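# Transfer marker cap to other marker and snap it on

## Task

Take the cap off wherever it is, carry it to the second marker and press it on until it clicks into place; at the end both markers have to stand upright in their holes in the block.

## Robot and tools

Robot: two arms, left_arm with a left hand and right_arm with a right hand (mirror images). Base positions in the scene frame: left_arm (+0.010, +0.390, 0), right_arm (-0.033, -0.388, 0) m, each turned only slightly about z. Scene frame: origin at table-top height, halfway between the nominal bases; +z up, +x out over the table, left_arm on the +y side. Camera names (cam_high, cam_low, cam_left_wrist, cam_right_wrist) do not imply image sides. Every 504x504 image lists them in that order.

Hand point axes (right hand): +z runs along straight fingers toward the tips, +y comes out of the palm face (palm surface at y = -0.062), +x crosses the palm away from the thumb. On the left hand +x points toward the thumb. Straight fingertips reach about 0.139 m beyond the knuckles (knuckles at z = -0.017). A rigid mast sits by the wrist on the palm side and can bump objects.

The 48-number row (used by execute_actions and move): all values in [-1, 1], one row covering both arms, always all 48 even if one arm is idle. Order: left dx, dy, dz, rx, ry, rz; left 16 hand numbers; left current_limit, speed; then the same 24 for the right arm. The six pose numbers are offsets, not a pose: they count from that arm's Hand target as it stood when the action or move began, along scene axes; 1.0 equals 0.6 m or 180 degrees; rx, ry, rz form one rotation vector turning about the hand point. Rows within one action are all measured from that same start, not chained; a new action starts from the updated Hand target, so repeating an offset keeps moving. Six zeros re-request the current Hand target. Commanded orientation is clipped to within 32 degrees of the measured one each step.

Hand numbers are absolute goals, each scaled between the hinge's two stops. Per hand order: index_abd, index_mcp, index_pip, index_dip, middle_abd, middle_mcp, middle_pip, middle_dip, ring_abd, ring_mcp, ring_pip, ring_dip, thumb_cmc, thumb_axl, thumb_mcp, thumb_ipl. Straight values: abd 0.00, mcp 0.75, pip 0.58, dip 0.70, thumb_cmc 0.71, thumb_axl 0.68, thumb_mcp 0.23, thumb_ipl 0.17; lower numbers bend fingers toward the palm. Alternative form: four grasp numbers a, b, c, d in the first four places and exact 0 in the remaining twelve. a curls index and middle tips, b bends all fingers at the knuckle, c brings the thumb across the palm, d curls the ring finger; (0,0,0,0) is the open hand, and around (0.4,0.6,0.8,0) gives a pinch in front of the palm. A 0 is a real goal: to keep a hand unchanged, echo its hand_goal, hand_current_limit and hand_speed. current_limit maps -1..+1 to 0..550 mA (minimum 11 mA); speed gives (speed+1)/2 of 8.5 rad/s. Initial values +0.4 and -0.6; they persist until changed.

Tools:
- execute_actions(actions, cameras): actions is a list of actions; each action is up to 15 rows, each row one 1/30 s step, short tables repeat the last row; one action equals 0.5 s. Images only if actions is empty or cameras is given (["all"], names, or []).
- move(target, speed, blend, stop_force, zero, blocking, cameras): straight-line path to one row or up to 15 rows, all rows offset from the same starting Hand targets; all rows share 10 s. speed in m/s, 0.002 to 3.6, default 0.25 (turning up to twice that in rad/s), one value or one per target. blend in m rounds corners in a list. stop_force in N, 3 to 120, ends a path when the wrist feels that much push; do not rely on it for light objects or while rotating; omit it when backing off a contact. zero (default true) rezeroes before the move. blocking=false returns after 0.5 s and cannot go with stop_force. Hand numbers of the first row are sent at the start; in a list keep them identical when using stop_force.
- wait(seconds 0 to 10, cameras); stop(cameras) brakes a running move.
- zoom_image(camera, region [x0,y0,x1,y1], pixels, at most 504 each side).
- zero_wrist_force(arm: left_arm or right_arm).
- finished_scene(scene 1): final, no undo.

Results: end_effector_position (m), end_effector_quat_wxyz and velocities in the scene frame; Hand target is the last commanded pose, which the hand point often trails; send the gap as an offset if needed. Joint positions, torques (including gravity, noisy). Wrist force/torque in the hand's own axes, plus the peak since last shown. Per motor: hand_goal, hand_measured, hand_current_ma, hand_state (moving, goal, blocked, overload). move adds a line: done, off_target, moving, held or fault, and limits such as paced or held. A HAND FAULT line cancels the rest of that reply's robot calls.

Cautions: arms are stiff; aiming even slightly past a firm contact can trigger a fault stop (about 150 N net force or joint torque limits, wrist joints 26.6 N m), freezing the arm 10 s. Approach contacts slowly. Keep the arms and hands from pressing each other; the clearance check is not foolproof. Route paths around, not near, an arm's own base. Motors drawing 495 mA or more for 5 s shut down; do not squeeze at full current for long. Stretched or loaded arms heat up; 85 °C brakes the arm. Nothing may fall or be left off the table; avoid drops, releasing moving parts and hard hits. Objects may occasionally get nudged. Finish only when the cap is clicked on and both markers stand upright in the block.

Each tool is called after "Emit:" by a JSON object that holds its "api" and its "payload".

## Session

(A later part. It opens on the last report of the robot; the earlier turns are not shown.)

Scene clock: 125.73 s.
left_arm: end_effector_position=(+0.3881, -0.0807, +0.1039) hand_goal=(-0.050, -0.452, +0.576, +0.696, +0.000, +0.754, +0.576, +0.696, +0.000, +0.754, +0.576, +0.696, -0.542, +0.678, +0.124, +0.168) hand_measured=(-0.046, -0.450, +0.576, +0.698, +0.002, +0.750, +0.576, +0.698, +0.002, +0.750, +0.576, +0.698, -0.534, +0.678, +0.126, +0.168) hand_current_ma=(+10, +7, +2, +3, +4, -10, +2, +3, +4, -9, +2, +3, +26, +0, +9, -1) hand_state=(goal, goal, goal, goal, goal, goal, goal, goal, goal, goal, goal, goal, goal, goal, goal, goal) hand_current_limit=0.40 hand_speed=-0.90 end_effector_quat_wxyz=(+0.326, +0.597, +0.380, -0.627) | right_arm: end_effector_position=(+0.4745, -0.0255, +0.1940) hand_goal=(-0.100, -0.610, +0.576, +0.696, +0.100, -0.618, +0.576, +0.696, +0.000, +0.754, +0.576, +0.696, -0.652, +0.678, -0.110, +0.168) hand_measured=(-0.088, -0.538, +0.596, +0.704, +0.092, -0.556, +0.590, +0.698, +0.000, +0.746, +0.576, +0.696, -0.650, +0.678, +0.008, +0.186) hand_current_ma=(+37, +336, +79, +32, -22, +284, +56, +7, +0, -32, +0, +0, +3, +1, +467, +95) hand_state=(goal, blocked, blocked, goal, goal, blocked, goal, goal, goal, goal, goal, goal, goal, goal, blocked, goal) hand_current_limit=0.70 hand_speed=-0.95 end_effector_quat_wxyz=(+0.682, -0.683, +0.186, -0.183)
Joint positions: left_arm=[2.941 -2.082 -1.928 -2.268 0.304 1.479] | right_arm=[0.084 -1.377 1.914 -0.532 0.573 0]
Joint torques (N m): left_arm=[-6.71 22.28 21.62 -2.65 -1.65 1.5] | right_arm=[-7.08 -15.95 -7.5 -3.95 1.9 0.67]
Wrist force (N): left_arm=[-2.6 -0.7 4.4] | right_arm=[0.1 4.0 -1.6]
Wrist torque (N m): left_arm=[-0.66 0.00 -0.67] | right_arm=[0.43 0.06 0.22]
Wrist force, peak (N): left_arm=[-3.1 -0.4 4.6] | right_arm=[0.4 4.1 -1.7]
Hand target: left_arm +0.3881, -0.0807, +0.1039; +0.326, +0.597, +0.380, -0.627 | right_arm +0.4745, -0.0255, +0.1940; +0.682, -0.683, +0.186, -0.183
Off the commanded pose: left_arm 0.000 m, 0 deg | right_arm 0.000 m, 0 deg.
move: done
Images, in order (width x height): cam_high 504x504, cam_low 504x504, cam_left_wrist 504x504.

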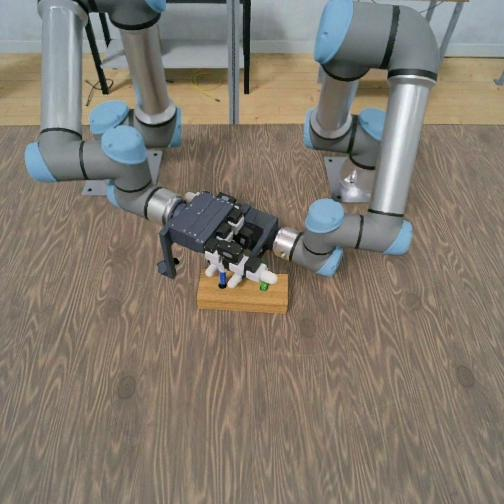

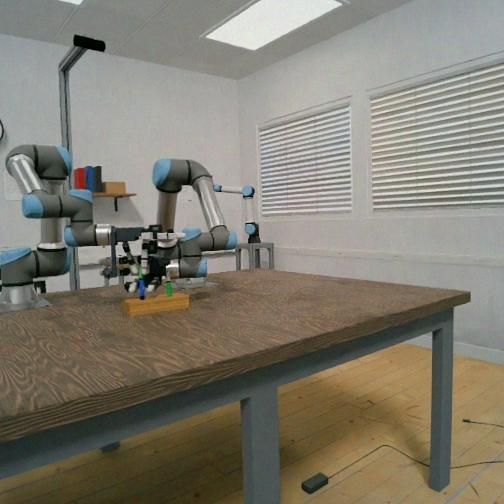

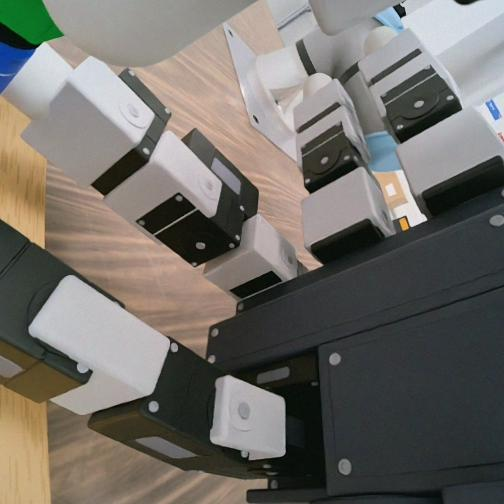

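Emit:
{"api": "move", "payload": {"target": [[0,0,0,0,0,0, -0.05,-0.545,0.576,0.696, 0,0.754,0.576,0.696, 0,0.754,0.576,0.696, -0.543,0.678,0.055,0.168, 0.4,-0.95, 0,0,0,0,0,0, -0.1,-0.61,0.576,0.696, 0.1,-0.618,0.576,0.696, 0,0.754,0.576,0.696, -0.653,0.678,-0.11,0.168, 0.7,-0.95]], "speed": 0.05, "cameras": ["cam_high","cam_low","cam_left_wrist"]}}

Emit:
{"api": "zoom_image", "payload": {"camera": "cam_high", "region": [190, 220, 290, 320]}}

Emit:
{"api": "zoom_image", "payload": {"camera": "cam_low", "region": [100, 220, 200, 320]}}

Scene clock: 129.63 s.
left_arm: end_effector_position=(+0.3881, -0.0807, +0.1039) hand_goal=(-0.050, -0.544, +0.576, +0.696, +0.000, +0.754, +0.576, +0.696, +0.000, +0.754, +0.576, +0.696, -0.542, +0.678, +0.056, +0.168) hand_measured=(-0.046, -0.542, +0.576, +0.698, +0.002, +0.750, +0.576, +0.698, +0.002, +0.750, +0.576, +0.698, -0.534, +0.678, +0.058, +0.168) hand_current_ma=(+10, +8, +2, +3, +4, -10, +2, +3, +4, -9, +2, +3, +26, +0, +10, -1) hand_state=(goal, goal, goal, goal, goal, goal, goal, goal, goal, goal, goal, goal, goal, goal, goal, goal) hand_current_limit=0.40 hand_speed=-0.95 end_effector_quat_wxyz=(+0.326, +0.597, +0.380, -0.627) | right_arm: end_effector_position=(+0.4745, -0.0255, +0.1940) hand_goal=(-0.100, -0.610, +0.576, +0.696, +0.100, -0.618, +0.576, +0.696, +0.000, +0.754, +0.576, +0.696, -0.652, +0.678, -0.110, +0.168) hand_measured=(-0.088, -0.538, +0.596, +0.704, +0.092, -0.556, +0.590, +0.698, +0.000, +0.746, +0.576, +0.696, -0.650, +0.678, +0.008, +0.186) hand_current_ma=(+37, +336, +79, +32, -22, +284, +56, +7, +0, -32, +0, +0, +3, +1, +467, +95) hand_state=(goal, blocked, blocked, goal, goal, blocked, goal, goal, goal, goal, goal, goal, goal, goal, blocked, goal) hand_current_limit=0.70 hand_speed=-0.95 end_effector_quat_wxyz=(+0.682, -0.683, +0.186, -0.183)
Joint positions: left_arm=[2.941 -2.082 -1.928 -2.268 0.304 1.479] | right_arm=[0.084 -1.377 1.914 -0.532 0.573 0]
Joint torques (N m): left_arm=[-6.52 20.81 22.91 -2.59 -1.58 1.31] | right_arm=[-6.92 -16.13 -8.6 -3.99 1.83 0.65]
Wrist force (N): left_arm=[-2.6 -0.5 4.5] | right_arm=[0.1 3.8 -1.5]
Wrist torque (N m): left_arm=[-0.64 -0.01 -0.66] | right_arm=[0.41 0.07 0.20]
Wrist force, peak (N): left_arm=[-2.9 -0.5 4.5] | right_arm=[0.6 4.3 -1.4]
Hand target: left_arm +0.3881, -0.0807, +0.1039; +0.326, +0.597, +0.380, -0.627 | right_arm +0.4745, -0.0255, +0.1940; +0.682, -0.683, +0.186, -0.183
Off the commanded pose: left_arm 0.000 m, 0 deg | right_arm 0.000 m, 0 deg.
move: done
Images, in order (width x height): cam_high 504x504, cam_low 504x504, cam_left_wrist 504x504.

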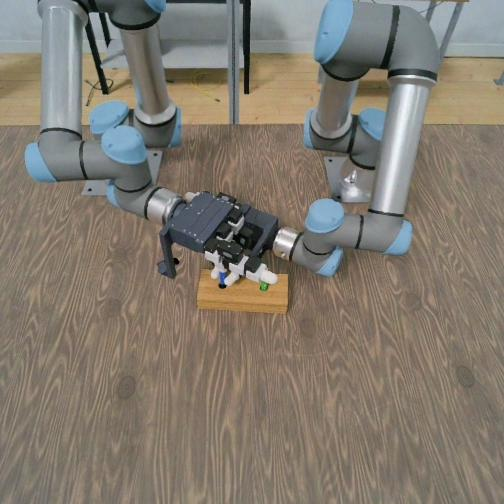

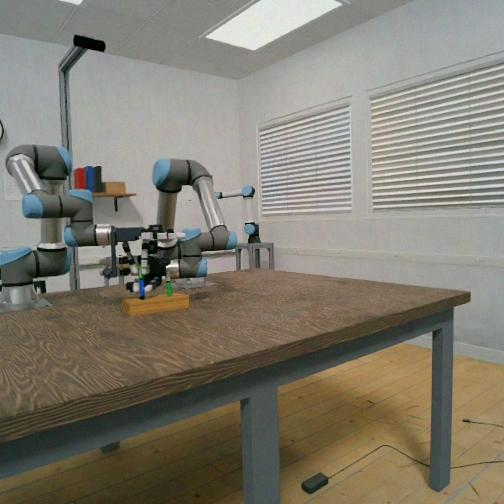

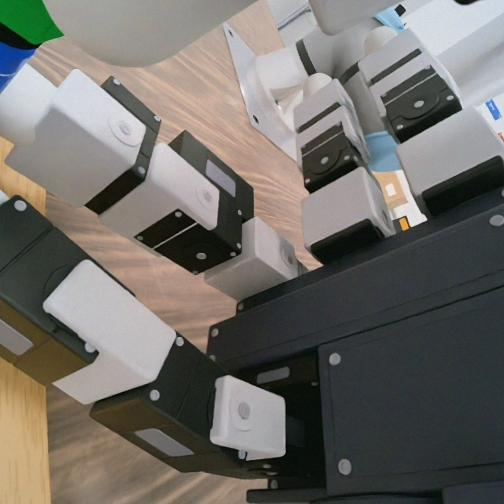

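Scaled by 5.040.

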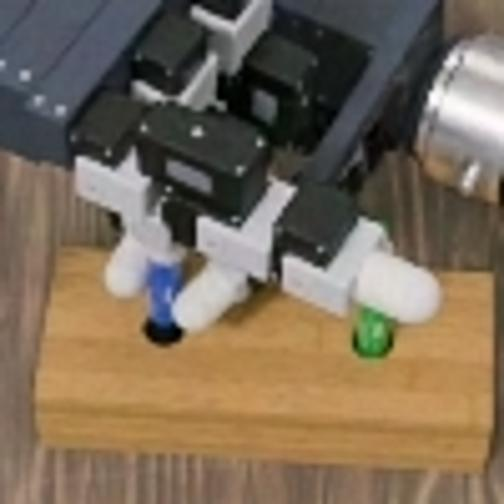

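Scaled by 5.040.

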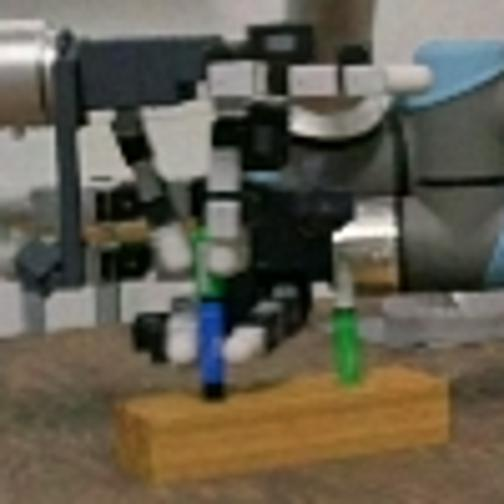

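Emit:
{"api": "move", "payload": {"target": [[0,0,0,0,0,0, -0.05,-0.595,0.576,0.696, 0,0.754,0.576,0.696, 0,0.754,0.576,0.696, -0.543,0.678,0.0,0.168, 0.4,-0.97, 0,0,0,0,0,0, -0.1,-0.61,0.576,0.696, 0.1,-0.618,0.576,0.696, 0,0.754,0.576,0.696, -0.653,0.678,-0.11,0.168, 0.7,-0.95]], "speed": 0.05, "cameras": ["cam_low","cam_left_wrist"]}}

Emit:
{"api": "zoom_image", "payload": {"camera": "cam_low", "region": [100, 220, 200, 320]}}

Scene clock: 131.00 s.
left_arm: end_effector_position=(+0.3881, -0.0807, +0.1039) hand_goal=(-0.050, -0.594, +0.576, +0.696, +0.000, +0.754, +0.576, +0.696, +0.000, +0.754, +0.576, +0.696, -0.542, +0.678, +0.000, +0.168) hand_measured=(-0.046, -0.556, +0.584, +0.698, +0.002, +0.750, +0.576, +0.698, +0.002, +0.750, +0.576, +0.698, -0.534, +0.678, +0.050, +0.172) hand_current_ma=(+10, +152, +26, +5, +4, -10, +2, +3, +4, -9, +2, +3, +26, +0, +196, +22) hand_state=(goal, blocked, moving, goal, goal, goal, goal, goal, goal, goal, goal, goal, goal, goal, moving, goal) hand_current_limit=0.40 hand_speed=-0.97 end_effector_quat_wxyz=(+0.326, +0.597, +0.380, -0.627) | right_arm: end_effector_position=(+0.4745, -0.0255, +0.1940) hand_goal=(-0.100, -0.610, +0.576, +0.696, +0.100, -0.618, +0.576, +0.696, +0.000, +0.754, +0.576, +0.696, -0.652, +0.678, -0.110, +0.168) hand_measured=(-0.088, -0.538, +0.596, +0.704, +0.092, -0.556, +0.590, +0.698, +0.000, +0.746, +0.576, +0.696, -0.650, +0.678, +0.008, +0.186) hand_current_ma=(+37, +335, +79, +32, -22, +283, +56, +7, +0, -32, +0, +0, +3, +1, +468, +95) hand_state=(goal, blocked, blocked, goal, goal, blocked, goal, goal, goal, goal, goal, goal, goal, goal, blocked, goal) hand_current_limit=0.70 hand_speed=-0.95 end_effector_quat_wxyz=(+0.682, -0.683, +0.186, -0.183)
Joint positions: left_arm=[2.941 -2.082 -1.928 -2.268 0.304 1.479] | right_arm=[0.084 -1.377 1.914 -0.532 0.573 0]
Joint torques (N m): left_arm=[-6.84 21.83 21.86 -2.7 -1.46 1.43] | right_arm=[-6.66 -17.23 -8.16 -4.07 1.74 0.6]
Wrist force (N): left_arm=[-2.6 -0.7 4.0] | right_arm=[0.0 4.2 -1.5]
Wrist torque (N m): left_arm=[-0.68 0.00 -0.67] | right_arm=[0.43 0.06 0.21]
Wrist force, peak (N): left_arm=[-2.8 -0.9 4.4] | right_arm=[0.0 4.2 -1.5]
Hand target: left_arm +0.3881, -0.0807, +0.1039; +0.326, +0.597, +0.380, -0.627 | right_arm +0.4745, -0.0255, +0.1940; +0.682, -0.683, +0.186, -0.183
Off the commanded pose: left_arm 0.000 m, 0 deg | right_arm 0.000 m, 0 deg.
move: done
Images, in order (width x height): cam_low 504x504, cam_left_wrist 504x504.

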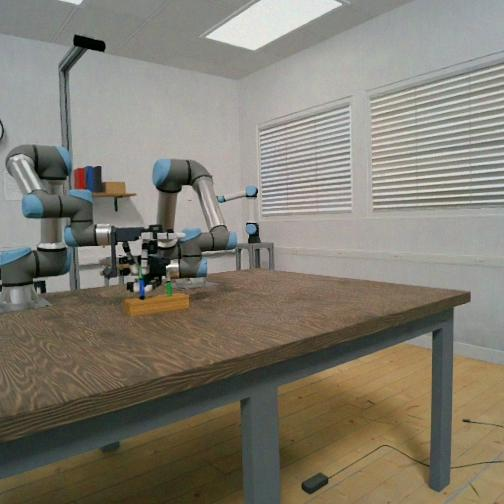

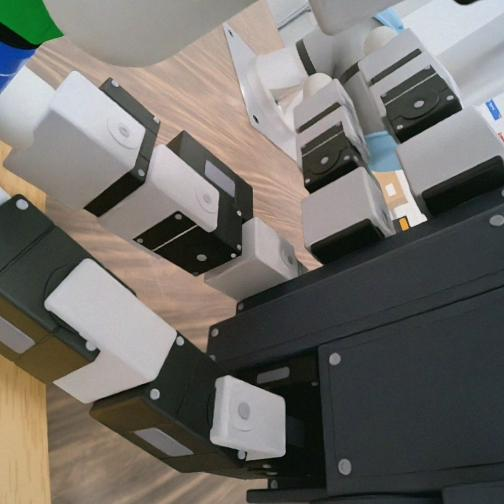

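Scaled by 5.040.

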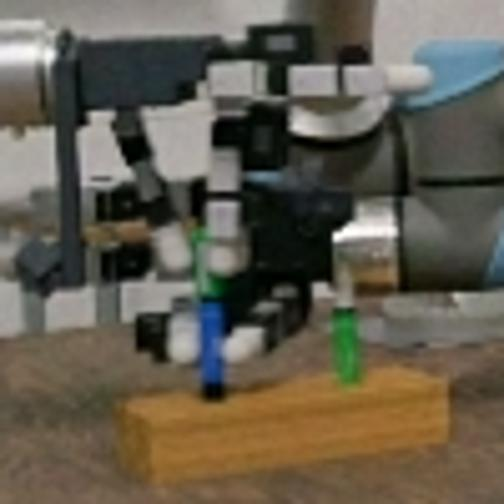

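Emit:
{"api": "move", "payload": {"target": [[0,0,0,0,0,0, -0.05,-0.68,0.576,0.696, 0,0.754,0.576,0.696, 0,0.754,0.576,0.696, -0.543,0.678,-0.08,0.168, 0.78,-0.95, 0,0,0,0,0,0, -0.1,-0.635,0.576,0.696, 0.1,-0.65,0.576,0.696, 0,0.754,0.576,0.696, -0.653,0.678,-0.13,0.168, 0.78,-0.95]], "speed": 0.05, "cameras": ["cam_low"]}}

Emit:
{"api": "zoom_image", "payload": {"camera": "cam_low", "region": [100, 220, 200, 320]}}

Scene clock: 132.37 s.
left_arm: end_effector_position=(+0.3881, -0.0807, +0.1039) hand_goal=(-0.050, -0.680, +0.576, +0.696, +0.000, +0.754, +0.576, +0.696, +0.000, +0.754, +0.576, +0.696, -0.542, +0.678, -0.080, +0.168) hand_measured=(-0.044, -0.572, +0.606, +0.706, +0.002, +0.750, +0.576, +0.698, +0.002, +0.750, +0.576, +0.698, -0.532, +0.678, +0.036, +0.184) hand_current_ma=(+15, +489, +110, +33, +4, -10, +2, +3, +4, -9, +2, +3, +31, +0, +489, +74) hand_state=(goal, blocked, blocked, goal, goal, goal, goal, goal, goal, goal, goal, goal, goal, goal, blocked, goal) hand_current_limit=0.78 hand_speed=-0.95 end_effector_quat_wxyz=(+0.326, +0.597, +0.380, -0.627) | right_arm: end_effector_position=(+0.4745, -0.0255, +0.1940) hand_goal=(-0.100, -0.634, +0.576, +0.696, +0.100, -0.650, +0.576, +0.696, +0.000, +0.754, +0.576, +0.696, -0.652, +0.678, -0.130, +0.168) hand_measured=(-0.078, -0.548, +0.602, +0.708, +0.082, -0.588, +0.594, +0.700, +0.000, +0.746, +0.576, +0.696, -0.646, +0.680, +0.008, +0.190) hand_current_ma=(+75, +413, +106, +44, -61, +287, +71, +14, +0, -32, +0, +0, +19, +7, +490, +123) hand_state=(blocked, blocked, blocked, goal, goal, blocked, goal, goal, goal, goal, goal, goal, goal, goal, blocked, blocked) hand_current_limit=0.78 hand_speed=-0.95 end_effector_quat_wxyz=(+0.682, -0.683, +0.186, -0.183)
Joint positions: left_arm=[2.941 -2.082 -1.928 -2.268 0.304 1.479] | right_arm=[0.084 -1.377 1.914 -0.532 0.573 0]
Joint torques (N m): left_arm=[-6.17 21.84 21.43 -2.61 -1.31 1.43] | right_arm=[-6.79 -15.93 -8.83 -4.01 1.82 0.76]
Wrist force (N): left_arm=[-2.2 -1.6 3.9] | right_arm=[0.7 3.5 -1.6]
Wrist torque (N m): left_arm=[-0.70 -0.04 -0.68] | right_arm=[0.42 0.01 0.21]
Wrist force, peak (N): left_arm=[-2.4 -1.6 4.1] | right_arm=[0.3 4.1 -2.0]
Hand target: left_arm +0.3881, -0.0807, +0.1039; +0.326, +0.597, +0.380, -0.627 | right_arm +0.4745, -0.0255, +0.1940; +0.682, -0.683, +0.186, -0.183
Off the commanded pose: left_arm 0.000 m, 0 deg | right_arm 0.000 m, 0 deg.
move: done
Images, in order (width x height): cam_low 504x504.

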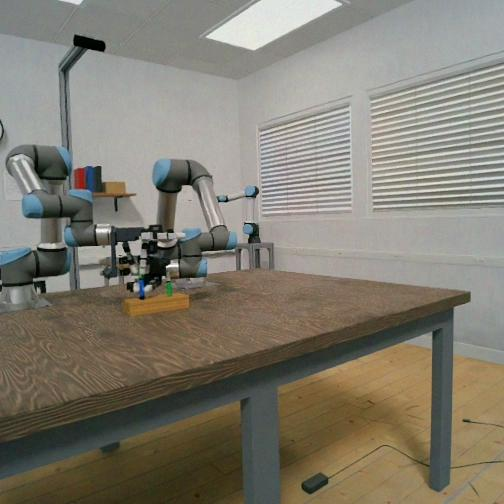

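Scaled by 5.040.

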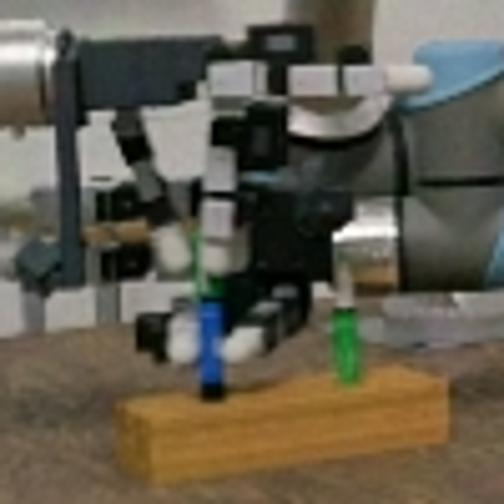

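Now pull the cap up slowly with the right hand.

Emit:
{"api": "move", "payload": {"target": [[0,0,0,0,0,0, -0.05,-0.68,0.576,0.696, 0,0.754,0.576,0.696, 0,0.754,0.576,0.696, -0.543,0.678,-0.08,0.168, 0.78,-0.95, 0,0,0.0333,0,0,0, -0.1,-0.635,0.576,0.696, 0.1,-0.65,0.576,0.696, 0,0.754,0.576,0.696, -0.653,0.678,-0.13,0.168, 0.78,-0.95]], "speed": 0.02, "cameras": ["cam_low","cam_high","cam_right_wrist"]}}

Emit:
{"api": "zoom_image", "payload": {"camera": "cam_low", "region": [100, 220, 200, 320]}}

Emit:
{"api": "zoom_image", "payload": {"camera": "cam_high", "region": [190, 220, 290, 320]}}

Scene clock: 134.17 s.
left_arm: end_effector_position=(+0.3881, -0.0807, +0.1039) hand_goal=(-0.050, -0.680, +0.576, +0.696, +0.000, +0.754, +0.576, +0.696, +0.000, +0.754, +0.576, +0.696, -0.542, +0.678, -0.080, +0.168) hand_measured=(-0.082, -0.572, +0.612, +0.710, +0.002, +0.750, +0.576, +0.698, +0.002, +0.750, +0.576, +0.698, -0.570, +0.672, +0.030, +0.184) hand_current_ma=(-99, +489, +136, +43, +4, -10, +2, +3, +4, -9, +2, +3, -104, -23, +489, +74) hand_state=(blocked, blocked, blocked, goal, goal, goal, goal, goal, goal, goal, goal, goal, blocked, goal, blocked, goal) hand_current_limit=0.78 hand_speed=-0.95 end_effector_quat_wxyz=(+0.326, +0.597, +0.380, -0.627) | right_arm: end_effector_position=(+0.4745, -0.0254, +0.2139) hand_goal=(-0.100, -0.634, +0.576, +0.696, +0.100, -0.650, +0.576, +0.696, +0.000, +0.754, +0.576, +0.696, -0.652, +0.678, -0.130, +0.168) hand_measured=(-0.078, -0.548, +0.604, +0.708, +0.080, -0.612, +0.594, +0.702, +0.000, +0.746, +0.576, +0.696, -0.650, +0.680, +0.008, +0.190) hand_current_ma=(+73, +413, +117, +47, -69, +167, +71, +20, +0, -32, +0, +0, +8, +10, +490, +123) hand_state=(blocked, blocked, blocked, goal, blocked, blocked, goal, goal, goal, goal, goal, goal, goal, goal, blocked, blocked) hand_current_limit=0.78 hand_speed=-0.95 end_effector_quat_wxyz=(+0.682, -0.683, +0.186, -0.183)
Joint positions: left_arm=[2.941 -2.082 -1.928 -2.268 0.304 1.479] | right_arm=[0.084 -1.401 1.885 -0.48 0.573 0]
Joint torques (N m): left_arm=[-5.26 22.5 20.94 -1.48 -1.28 -0.09] | right_arm=[-6.93 -36.24 -30.45 1.12 1.65 -0.99]
Wrist force (N): left_arm=[-6.2 -1.2 4.2] | right_arm=[0.5 7.5 -1.1]
Wrist torque (N m): left_arm=[-0.69 0.15 -0.51] | right_arm=[0.64 0.04 0.18]
Wrist force, peak (N): left_arm=[-6.6 -1.4 4.4] | right_arm=[0.8 8.2 -1.5]
Hand target: left_arm +0.3881, -0.0807, +0.1039; +0.326, +0.597, +0.380, -0.627 | right_arm +0.4745, -0.0255, +0.2140; +0.682, -0.683, +0.186, -0.183
Off the commanded pose: left_arm 0.000 m, 0 deg | right_arm 0.000 m, 0 deg.
move: done
Images, in order (width x height): cam_high 504x504, cam_low 504x504, cam_right_wrist 504x504.

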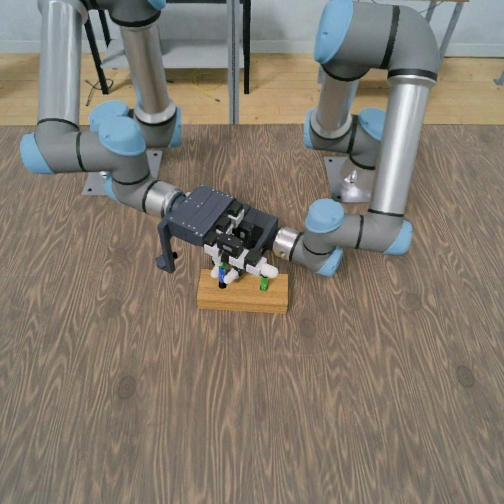

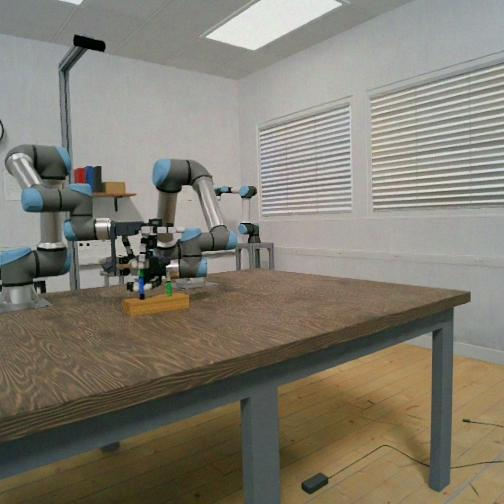

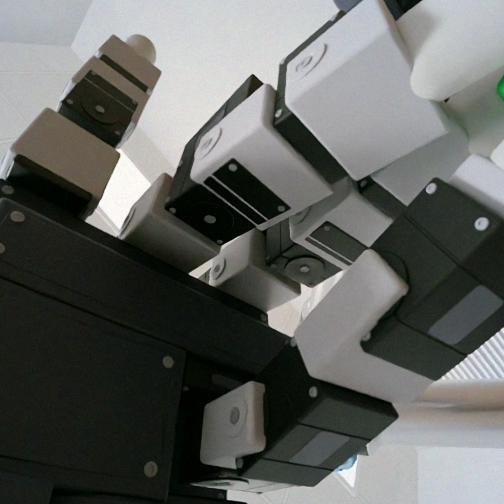

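Scaled by 5.040.

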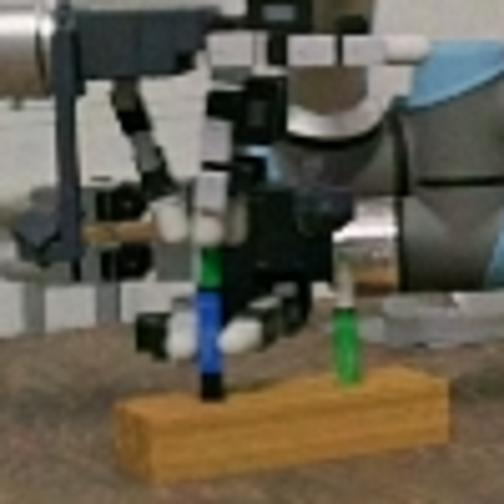

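Scaled by 5.040.

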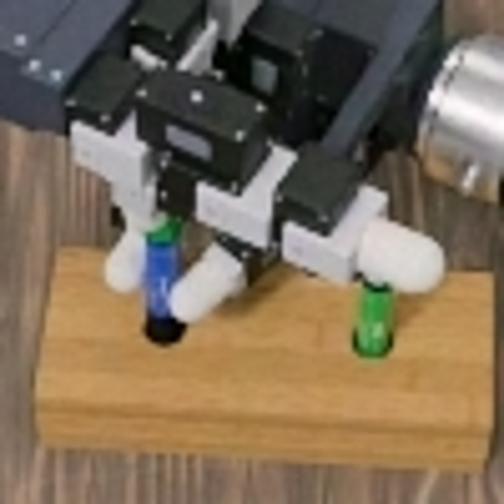

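Emit:
{"api": "move", "payload": {"target": [[0,0,0,0,0,0, -0.05,-0.68,0.576,0.696, 0,0.754,0.576,0.696, 0,0.754,0.576,0.696, -0.543,0.678,-0.08,0.168, 0.78,-0.95, 0,0,-0.0167,0,0,0, -0.1,-0.635,0.576,0.696, 0.1,-0.65,0.576,0.696, 0,0.754,0.576,0.696, -0.653,0.678,-0.13,0.168, 0.78,-0.95]], "speed": 0.02, "cameras": ["cam_low"]}}

Emit:
{"api": "zoom_image", "payload": {"camera": "cam_low", "region": [100, 220, 200, 320]}}

Scene clock: 141.67 s.
left_arm: end_effector_position=(+0.3881, -0.0807, +0.1039) hand_goal=(-0.050, -0.680, +0.576, +0.696, +0.000, +0.754, +0.576, +0.696, +0.000, +0.754, +0.576, +0.696, -0.542, +0.678, -0.080, +0.168) hand_measured=(-0.014, -0.572, +0.614, +0.710, +0.002, +0.750, +0.576, +0.698, +0.002, +0.750, +0.576, +0.698, -0.518, +0.682, +0.030, +0.184) hand_current_ma=(+115, +489, +142, +46, +4, -10, +2, +3, +4, -9, +2, +3, +89, +13, +489, +78) hand_state=(blocked, blocked, blocked, goal, goal, goal, goal, goal, goal, goal, goal, goal, blocked, goal, blocked, goal) hand_current_limit=0.78 hand_speed=-0.95 end_effector_quat_wxyz=(+0.326, +0.597, +0.380, -0.627) | right_arm: end_effector_position=(+0.4745, -0.0255, +0.2041) hand_goal=(-0.100, -0.634, +0.576, +0.696, +0.100, -0.650, +0.576, +0.696, +0.000, +0.754, +0.576, +0.696, -0.652, +0.678, -0.130, +0.168) hand_measured=(-0.078, -0.548, +0.604, +0.708, +0.080, -0.612, +0.594, +0.702, +0.000, +0.746, +0.576, +0.696, -0.650, +0.680, +0.008, +0.190) hand_current_ma=(+73, +413, +117, +47, -69, +166, +71, +20, +0, -32, +0, +0, +6, +10, +490, +123) hand_state=(blocked, blocked, blocked, goal, blocked, blocked, goal, goal, goal, goal, goal, goal, goal, goal, blocked, blocked) hand_current_limit=0.78 hand_speed=-0.95 end_effector_quat_wxyz=(+0.682, -0.683, +0.186, -0.183)
Joint positions: left_arm=[2.941 -2.082 -1.928 -2.268 0.304 1.479] | right_arm=[0.084 -1.39 1.899 -0.505 0.573 0]
Joint torques (N m): left_arm=[-5.6 23.54 17.94 0.47 -1 -0.68] | right_arm=[0.35 -14.82 -7.67 -3.71 1.34 0.59]
Wrist force (N): left_arm=[0.1 0.4 4.3] | right_arm=[0.2 1.1 -1.0]
Wrist torque (N m): left_arm=[-0.57 -0.12 -0.75] | right_arm=[0.34 0.03 0.26]
Wrist force, peak (N): left_arm=[-6.5 -1.1 4.5] | right_arm=[0.8 8.2 -1.3]
Hand target: left_arm +0.3881, -0.0807, +0.1039; +0.326, +0.597, +0.380, -0.627 | right_arm +0.4745, -0.0255, +0.2040; +0.682, -0.683, +0.186, -0.183
Off the commanded pose: left_arm 0.000 m, 0 deg | right_arm 0.000 m, 0 deg.
move: done
Images, in order (width x height): cam_low 504x504.

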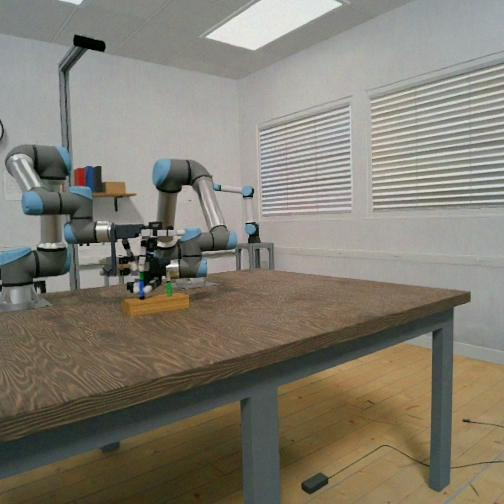

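Scaled by 5.040.

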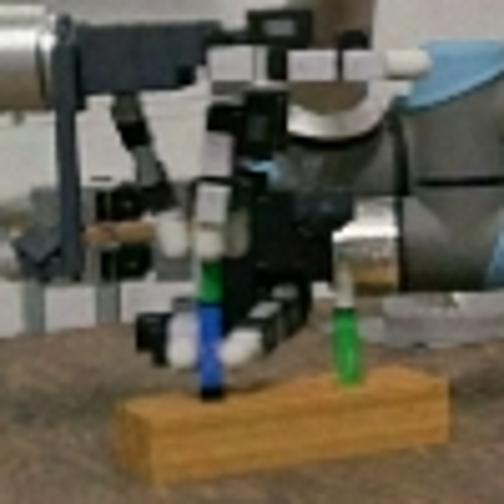

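Emit:
{"api": "move", "payload": {"target": [[0,0,0,0,0,0, -0.05,-0.53,0.576,0.696, 0,0.754,0.576,0.696, 0,0.754,0.576,0.696, -0.543,0.678,0.07,0.168, 0.78,-0.93, 0,0,0,0,0,0, -0.1,-0.635,0.576,0.696, 0.1,-0.65,0.576,0.696, 0,0.754,0.576,0.696, -0.653,0.678,-0.13,0.168, 0.78,-0.95],[0,0,-0.0275,0,0,0, -0.05,-0.53,0.576,0.696, 0,0.754,0.576,0.696, 0,0.754,0.576,0.696, -0.543,0.678,0.07,0.168, 0.78,-0.93, 0,0,0,0,0,0, -0.1,-0.635,0.576,0.696, 0.1,-0.65,0.576,0.696, 0,0.754,0.576,0.696, -0.653,0.678,-0.13,0.168, 0.78,-0.95],[0,0,-0.0275,0,0,0, -0.05,-0.68,0.576,0.696, 0,0.754,0.576,0.696, 0,0.754,0.576,0.696, -0.543,0.678,-0.08,0.168, 0.78,-0.95, 0,0,0,0,0,0, -0.1,-0.635,0.576,0.696, 0.1,-0.65,0.576,0.696, 0,0.754,0.576,0.696, -0.653,0.678,-0.13,0.168, 0.78,-0.95]], "speed": 0.05, "cameras": ["cam_low","cam_high"]}}

Emit:
{"api": "zoom_image", "payload": {"camera": "cam_low", "region": [100, 220, 200, 320]}}

Emit:
{"api": "zoom_image", "payload": {"camera": "cam_high", "region": [190, 220, 290, 320]}}

Scene clock: 146.00 s.
left_arm: end_effector_position=(+0.3881, -0.0807, +0.0874) hand_goal=(-0.050, -0.680, +0.576, +0.696, +0.000, +0.754, +0.576, +0.696, +0.000, +0.754, +0.576, +0.696, -0.542, +0.678, -0.080, +0.168) hand_measured=(-0.038, -0.564, +0.606, +0.706, +0.002, +0.750, +0.576, +0.698, +0.002, +0.750, +0.576, +0.698, -0.520, +0.682, +0.028, +0.184) hand_current_ma=(+35, +490, +112, +34, +4, -10, +2, +3, +4, -9, +2, +3, +77, +13, +489, +75) hand_state=(goal, blocked, blocked, goal, goal, goal, goal, goal, goal, goal, goal, goal, blocked, goal, blocked, goal) hand_current_limit=0.78 hand_speed=-0.95 end_effector_quat_wxyz=(+0.326, +0.597, +0.380, -0.627) | right_arm: end_effector_position=(+0.4745, -0.0255, +0.2040) hand_goal=(-0.100, -0.634, +0.576, +0.696, +0.100, -0.650, +0.576, +0.696, +0.000, +0.754, +0.576, +0.696, -0.652, +0.678, -0.130, +0.168) hand_measured=(-0.078, -0.548, +0.604, +0.708, +0.080, -0.612, +0.594, +0.702, +0.000, +0.746, +0.576, +0.696, -0.650, +0.680, +0.008, +0.190) hand_current_ma=(+73, +413, +117, +47, -69, +165, +71, +20, +0, -32, +0, +0, +5, +10, +489, +123) hand_state=(blocked, blocked, blocked, goal, blocked, blocked, goal, goal, goal, goal, goal, goal, goal, goal, blocked, blocked) hand_current_limit=0.78 hand_speed=-0.95 end_effector_quat_wxyz=(+0.682, -0.683, +0.186, -0.183)
Joint positions: left_arm=[2.941 -2.114 -1.935 -2.23 0.304 1.479] | right_arm=[0.084 -1.39 1.9 -0.506 0.573 0]
Joint torques (N m): left_arm=[0.58 22.11 4.49 1.78 -1.05 -1.21] | right_arm=[8.06 -23.43 -15.13 -3.7 1.21 1.07]
Wrist force (N): left_arm=[-2.6 -0.3 4.2] | right_arm=[0.7 3.5 -1.0]
Wrist torque (N m): left_arm=[-0.62 0.03 -0.67] | right_arm=[0.43 -0.01 0.25]
Wrist force, peak (N): left_arm=[-3.0 -0.5 4.7] | right_arm=[0.7 4.4 -1.2]
Hand target: left_arm +0.3881, -0.0807, +0.0874; +0.326, +0.597, +0.380, -0.627 | right_arm +0.4745, -0.0255, +0.2040; +0.682, -0.683, +0.186, -0.183
Off the commanded pose: left_arm 0.000 m, 0 deg | right_arm 0.000 m, 0 deg.
move: done
Images, in order (width x height): cam_high 504x504, cam_low 504x504.

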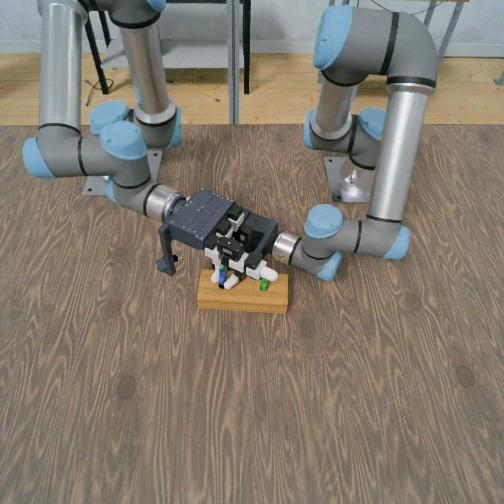

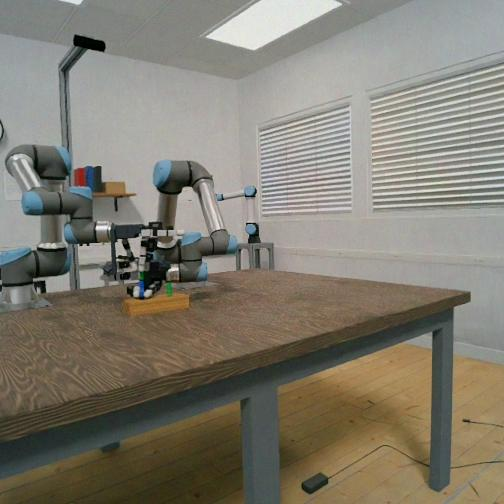

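Scaled by 5.040.

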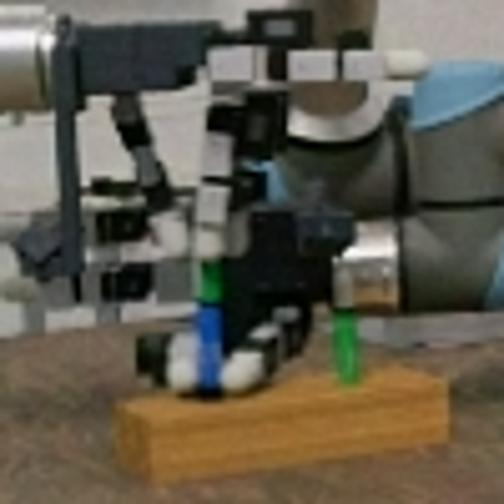

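Scaled by 5.040.

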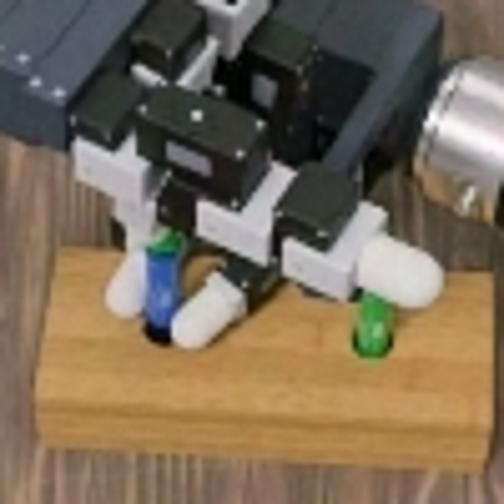

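Emit:
{"api": "move", "payload": {"target": [[0,0,0,0,0,0, -0.05,-0.68,0.576,0.696, 0,0.754,0.576,0.696, 0,0.754,0.576,0.696, -0.543,0.678,-0.08,0.168, 0.78,-0.95, 0,0,0,0,0,0, -0.1,-0.411,0.576,0.696, 0.1,-0.411,0.576,0.696, 0,0.754,0.576,0.696, -0.653,0.678,0.17,0.168, 0.78,-0.9],[0,0,0,0,0,0, -0.05,-0.68,0.576,0.696, 0,0.754,0.576,0.696, 0,0.754,0.576,0.696, -0.543,0.678,-0.08,0.168, 0.78,-0.95, 0.0097,0.0167,-0.0758,0,0,0, -0.1,-0.411,0.576,0.696, 0.1,-0.411,0.576,0.696, 0,0.754,0.576,0.696, -0.653,0.678,0.17,0.168, 0.78,-0.9]], "speed": 0.05, "cameras": ["cam_low","cam_high","cam_right_wrist"]}}

Emit:
{"api": "zoom_image", "payload": {"camera": "cam_low", "region": [100, 220, 200, 320]}}

Emit:
{"api": "zoom_image", "payload": {"camera": "cam_high", "region": [190, 220, 290, 320]}}

Scene clock: 151.37 s.
left_arm: end_effector_position=(+0.3881, -0.0807, +0.0874) hand_goal=(-0.050, -0.680, +0.576, +0.696, +0.000, +0.754, +0.576, +0.696, +0.000, +0.754, +0.576, +0.696, -0.542, +0.678, -0.080, +0.168) hand_measured=(-0.038, -0.566, +0.610, +0.708, +0.002, +0.750, +0.576, +0.698, +0.002, +0.750, +0.576, +0.698, -0.520, +0.682, +0.026, +0.186) hand_current_ma=(+31, +490, +123, +39, +4, -10, +2, +3, +4, -9, +2, +3, +77, +13, +490, +81) hand_state=(goal, blocked, blocked, goal, goal, goal, goal, goal, goal, goal, goal, goal, blocked, goal, blocked, goal) hand_current_limit=0.78 hand_speed=-0.95 end_effector_quat_wxyz=(+0.326, +0.597, +0.380, -0.627) | right_arm: end_effector_position=(+0.4746, -0.0251, +0.2031) hand_goal=(-0.100, -0.410, +0.576, +0.696, +0.100, -0.410, +0.576, +0.696, +0.000, +0.754, +0.576, +0.696, -0.652, +0.678, +0.170, +0.168) hand_measured=(-0.090, -0.414, +0.580, +0.698, +0.094, -0.420, +0.578, +0.698, +0.000, +0.746, +0.576, +0.696, -0.654, +0.680, +0.168, +0.170) hand_current_ma=(+30, -13, +12, +10, -15, -37, +5, +8, +0, -34, -1, +0, -4, +5, -8, +8) hand_state=(goal, goal, goal, goal, goal, goal, goal, goal, goal, goal, goal, goal, goal, goal, goal, goal) hand_current_limit=0.78 hand_speed=-0.90 end_effector_quat_wxyz=(+0.682, -0.683, +0.185, -0.183) end_effector_velocity=(+0.000, +0.000, +0.003) end_effector_angular_velocity=(+0.000, -0.002, +0.001)
Joint positions: left_arm=[2.941 -2.114 -1.935 -2.23 0.304 1.479] | right_arm=[0.085 -1.388 1.9 -0.508 0.573 0]
Joint velocities: left_arm=[within noise] | right_arm=[-0.001 -0.005 -0.003 0.005 -0.001 0]
Joint torques (N m): left_arm=[0.37 24.29 5.91 0.81 -1.6 -0.54] | right_arm=[-10.47 -35.62 -29.29 1.65 -2.3 0.39]
Wrist force (N): left_arm=[-2.8 -0.5 4.4] | right_arm=[0.6 3.5 -1.0]
Wrist torque (N m): left_arm=[-0.66 0.05 -0.65] | right_arm=[0.41 0.01 0.24]
Wrist force, peak (N): left_arm=[-2.8 -0.5 4.4] | right_arm=[0.9 4.4 -1.1]
Hand target: left_arm +0.3881, -0.0807, +0.0874; +0.326, +0.597, +0.380, -0.627 | right_arm +0.4747, -0.0252, +0.2033; +0.682, -0.683, +0.185, -0.183 (not the last commanded pose)
Off the commanded pose: left_arm 0.000 m, 0 deg | right_arm 0.046 m, 0 deg.
move: held (right_arm; a check stopped the path); path passed 1 of 2 targets; limits=held
pose unreachable (right arm): on one or more control steps of this call, first in action 0 (counted from 0), this arm could not follow its commanded pose, so it was not sent that pose on those steps. It may still have moved: this result reports where it is.
cause: moving toward the commanded pose would bring a part of the arm too close to another arm (a part of this arm just beyond joint 6 (wrist 3) and a part of the left arm just beyond its joint 6 (wrist 3), 7 mm apart when this arm was first held).
Images, in order (width x height): cam_high 504x504, cam_low 504x504, cam_right_wrist 504x504.

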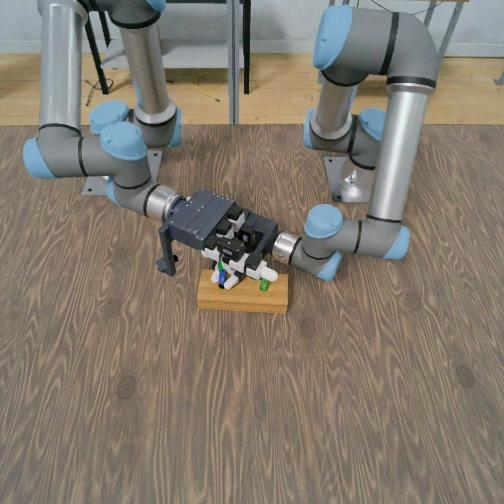

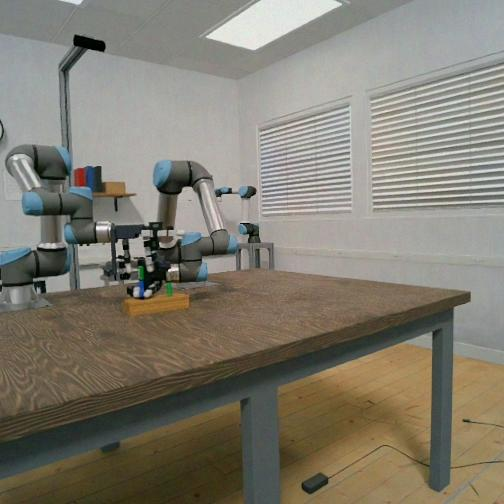

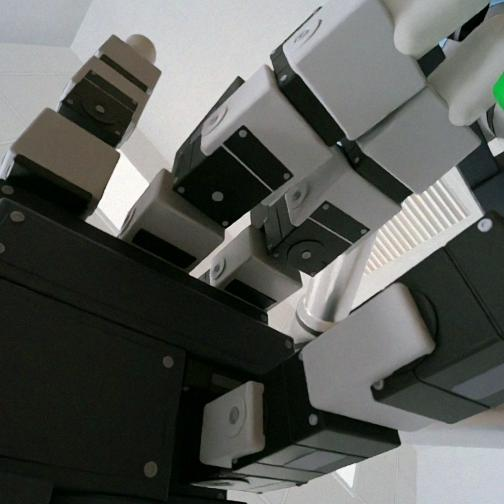

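Scaled by 5.040.

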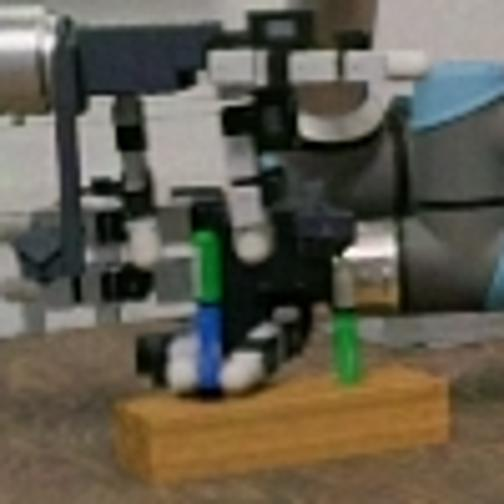

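Scaled by 5.040.

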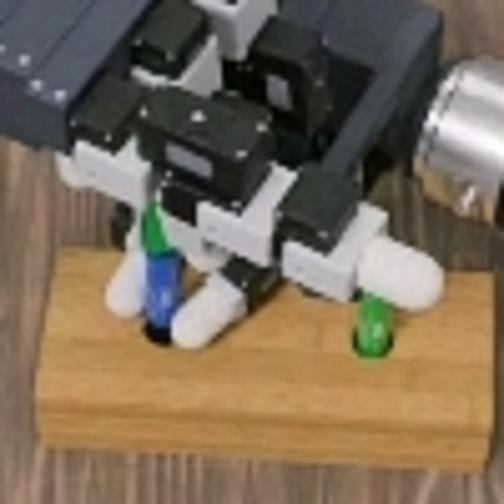

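Emit:
{"api": "move", "payload": {"target": [[0,0,0,0,0,0, -0.05,-0.68,0.576,0.696, 0,0.754,0.576,0.696, 0,0.754,0.576,0.696, -0.543,0.678,-0.08,0.168, 0.78,-0.95, 0,0,0,0,0,0, -0.1,-0.379,0.4,0.62, 0.1,-0.379,0.4,0.62, 0,0.754,0.576,0.696, -0.653,0.678,0.09,0.168, 0.78,-0.9],[0,0,0,0,0,0, -0.05,-0.68,0.576,0.696, 0,0.754,0.576,0.696, 0,0.754,0.576,0.696, -0.543,0.678,-0.08,0.168, 0.78,-0.95, 0,0,-0.0743,0,0,0, -0.1,-0.379,0.4,0.62, 0.1,-0.379,0.4,0.62, 0,0.754,0.576,0.696, -0.653,0.678,0.09,0.168, 0.78,-0.9]], "speed": 0.05, "cameras": ["cam_low","cam_high","cam_right_wrist"]}}

Emit:
{"api": "zoom_image", "payload": {"camera": "cam_low", "region": [100, 220, 200, 320]}}

Emit:
{"api": "zoom_image", "payload": {"camera": "cam_high", "region": [190, 220, 290, 320]}}

Scene clock: 160.67 s.
left_arm: end_effector_position=(+0.3881, -0.0807, +0.0874) hand_goal=(-0.050, -0.680, +0.576, +0.696, +0.000, +0.754, +0.576, +0.696, +0.000, +0.754, +0.576, +0.696, -0.542, +0.678, -0.080, +0.168) hand_measured=(-0.038, -0.566, +0.610, +0.708, +0.002, +0.750, +0.576, +0.698, +0.002, +0.750, +0.576, +0.698, -0.520, +0.682, +0.026, +0.186) hand_current_ma=(+31, +490, +123, +39, +4, -10, +2, +3, +4, -9, +2, +3, +77, +13, +490, +81) hand_state=(goal, blocked, blocked, goal, goal, goal, goal, goal, goal, goal, goal, goal, blocked, goal, blocked, goal) hand_current_limit=0.78 hand_speed=-0.95 end_effector_quat_wxyz=(+0.326, +0.597, +0.380, -0.627) | right_arm: end_effector_position=(+0.4746, -0.0253, +0.1708) hand_goal=(-0.100, -0.378, +0.400, +0.620, +0.100, -0.378, +0.400, +0.620, +0.000, +0.754, +0.576, +0.696, -0.652, +0.678, +0.090, +0.168) hand_measured=(-0.090, -0.382, +0.404, +0.624, +0.094, -0.386, +0.402, +0.622, +0.000, +0.744, +0.576, +0.696, -0.654, +0.680, +0.094, +0.170) hand_current_ma=(+30, -13, +15, +10, -15, -34, +6, +9, +0, -36, -1, +0, -4, +5, +18, +8) hand_state=(goal, goal, goal, goal, goal, goal, goal, goal, goal, goal, goal, goal, goal, goal, goal, goal) hand_current_limit=0.78 hand_speed=-0.90 end_effector_quat_wxyz=(+0.682, -0.683, +0.185, -0.183)
Joint positions: left_arm=[2.941 -2.114 -1.935 -2.23 0.304 1.479] | right_arm=[0.085 -1.346 1.943 -0.593 0.573 0]
Joint torques (N m): left_arm=[0.73 25.67 7.36 -1.62 -1.53 -0.18] | right_arm=[-8.85 -35.98 -27.98 1.65 -2.69 -0.68]
Wrist force (N): left_arm=[-2.7 -0.6 4.2] | right_arm=[0.1 3.7 -1.1]
Wrist torque (N m): left_arm=[-0.64 0.03 -0.64] | right_arm=[0.44 0.07 0.27]
Wrist force, peak (N): left_arm=[-2.7 -0.3 4.5] | right_arm=[0.5 4.9 -1.2]
Hand target: left_arm +0.3881, -0.0807, +0.0874; +0.326, +0.597, +0.380, -0.627 | right_arm +0.4746, -0.0253, +0.1709; +0.682, -0.683, +0.185, -0.183 (not the last commanded pose)
Off the commanded pose: left_arm 0.000 m, 0 deg | right_arm 0.012 m, 0 deg.
move: held (right_arm; a check stopped the path); path passed 1 of 2 targets; limits=held
pose unreachable (right arm): on one or more control steps of this call, first in action 0 (counted from 0), this arm could not follow its commanded pose, so it was not sent that pose on those steps. It may still have moved: this result reports where it is.
cause: moving toward the commanded pose would bring a part of the arm too close to another arm (a part of this arm just beyond joint 6 (wrist 3) and a part of the left arm just beyond its joint 6 (wrist 3), 10 mm apart when this arm was first held).
Images, in order (width x height): cam_high 504x504, cam_low 504x504, cam_right_wrist 504x504.

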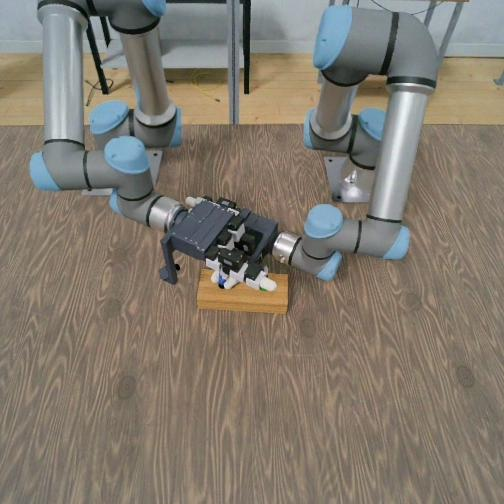

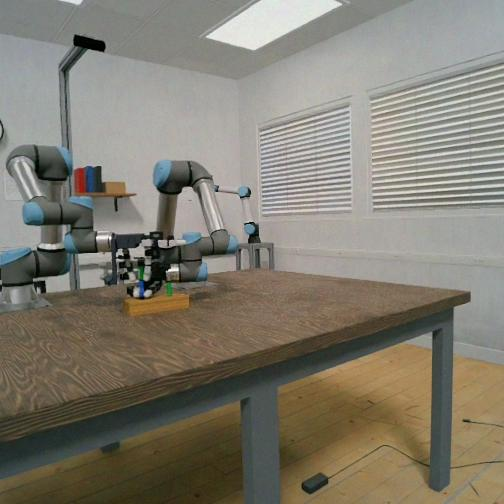

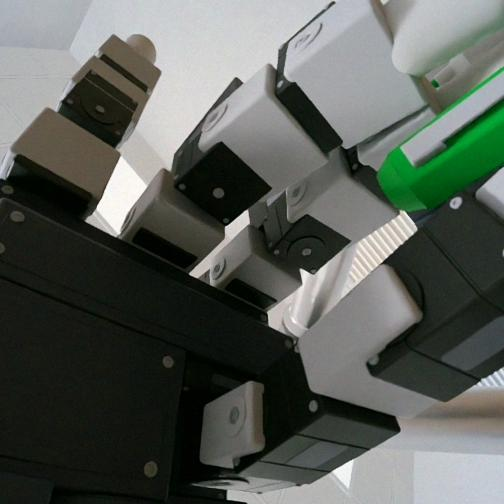

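Scaled by 5.040.

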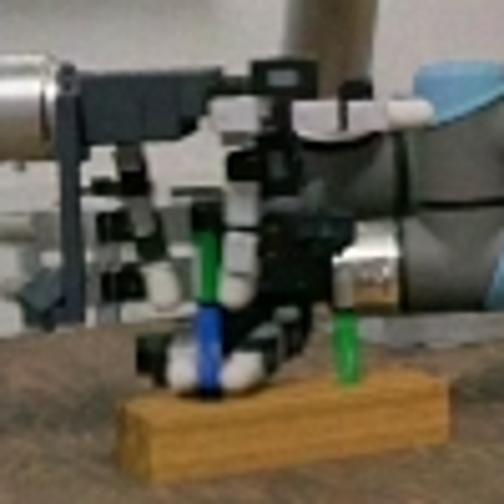

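Scaled by 5.040.

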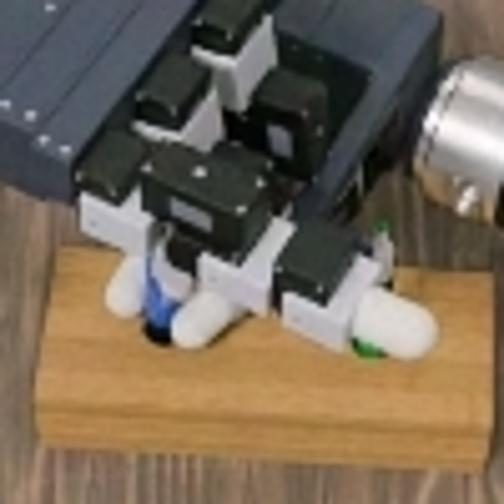

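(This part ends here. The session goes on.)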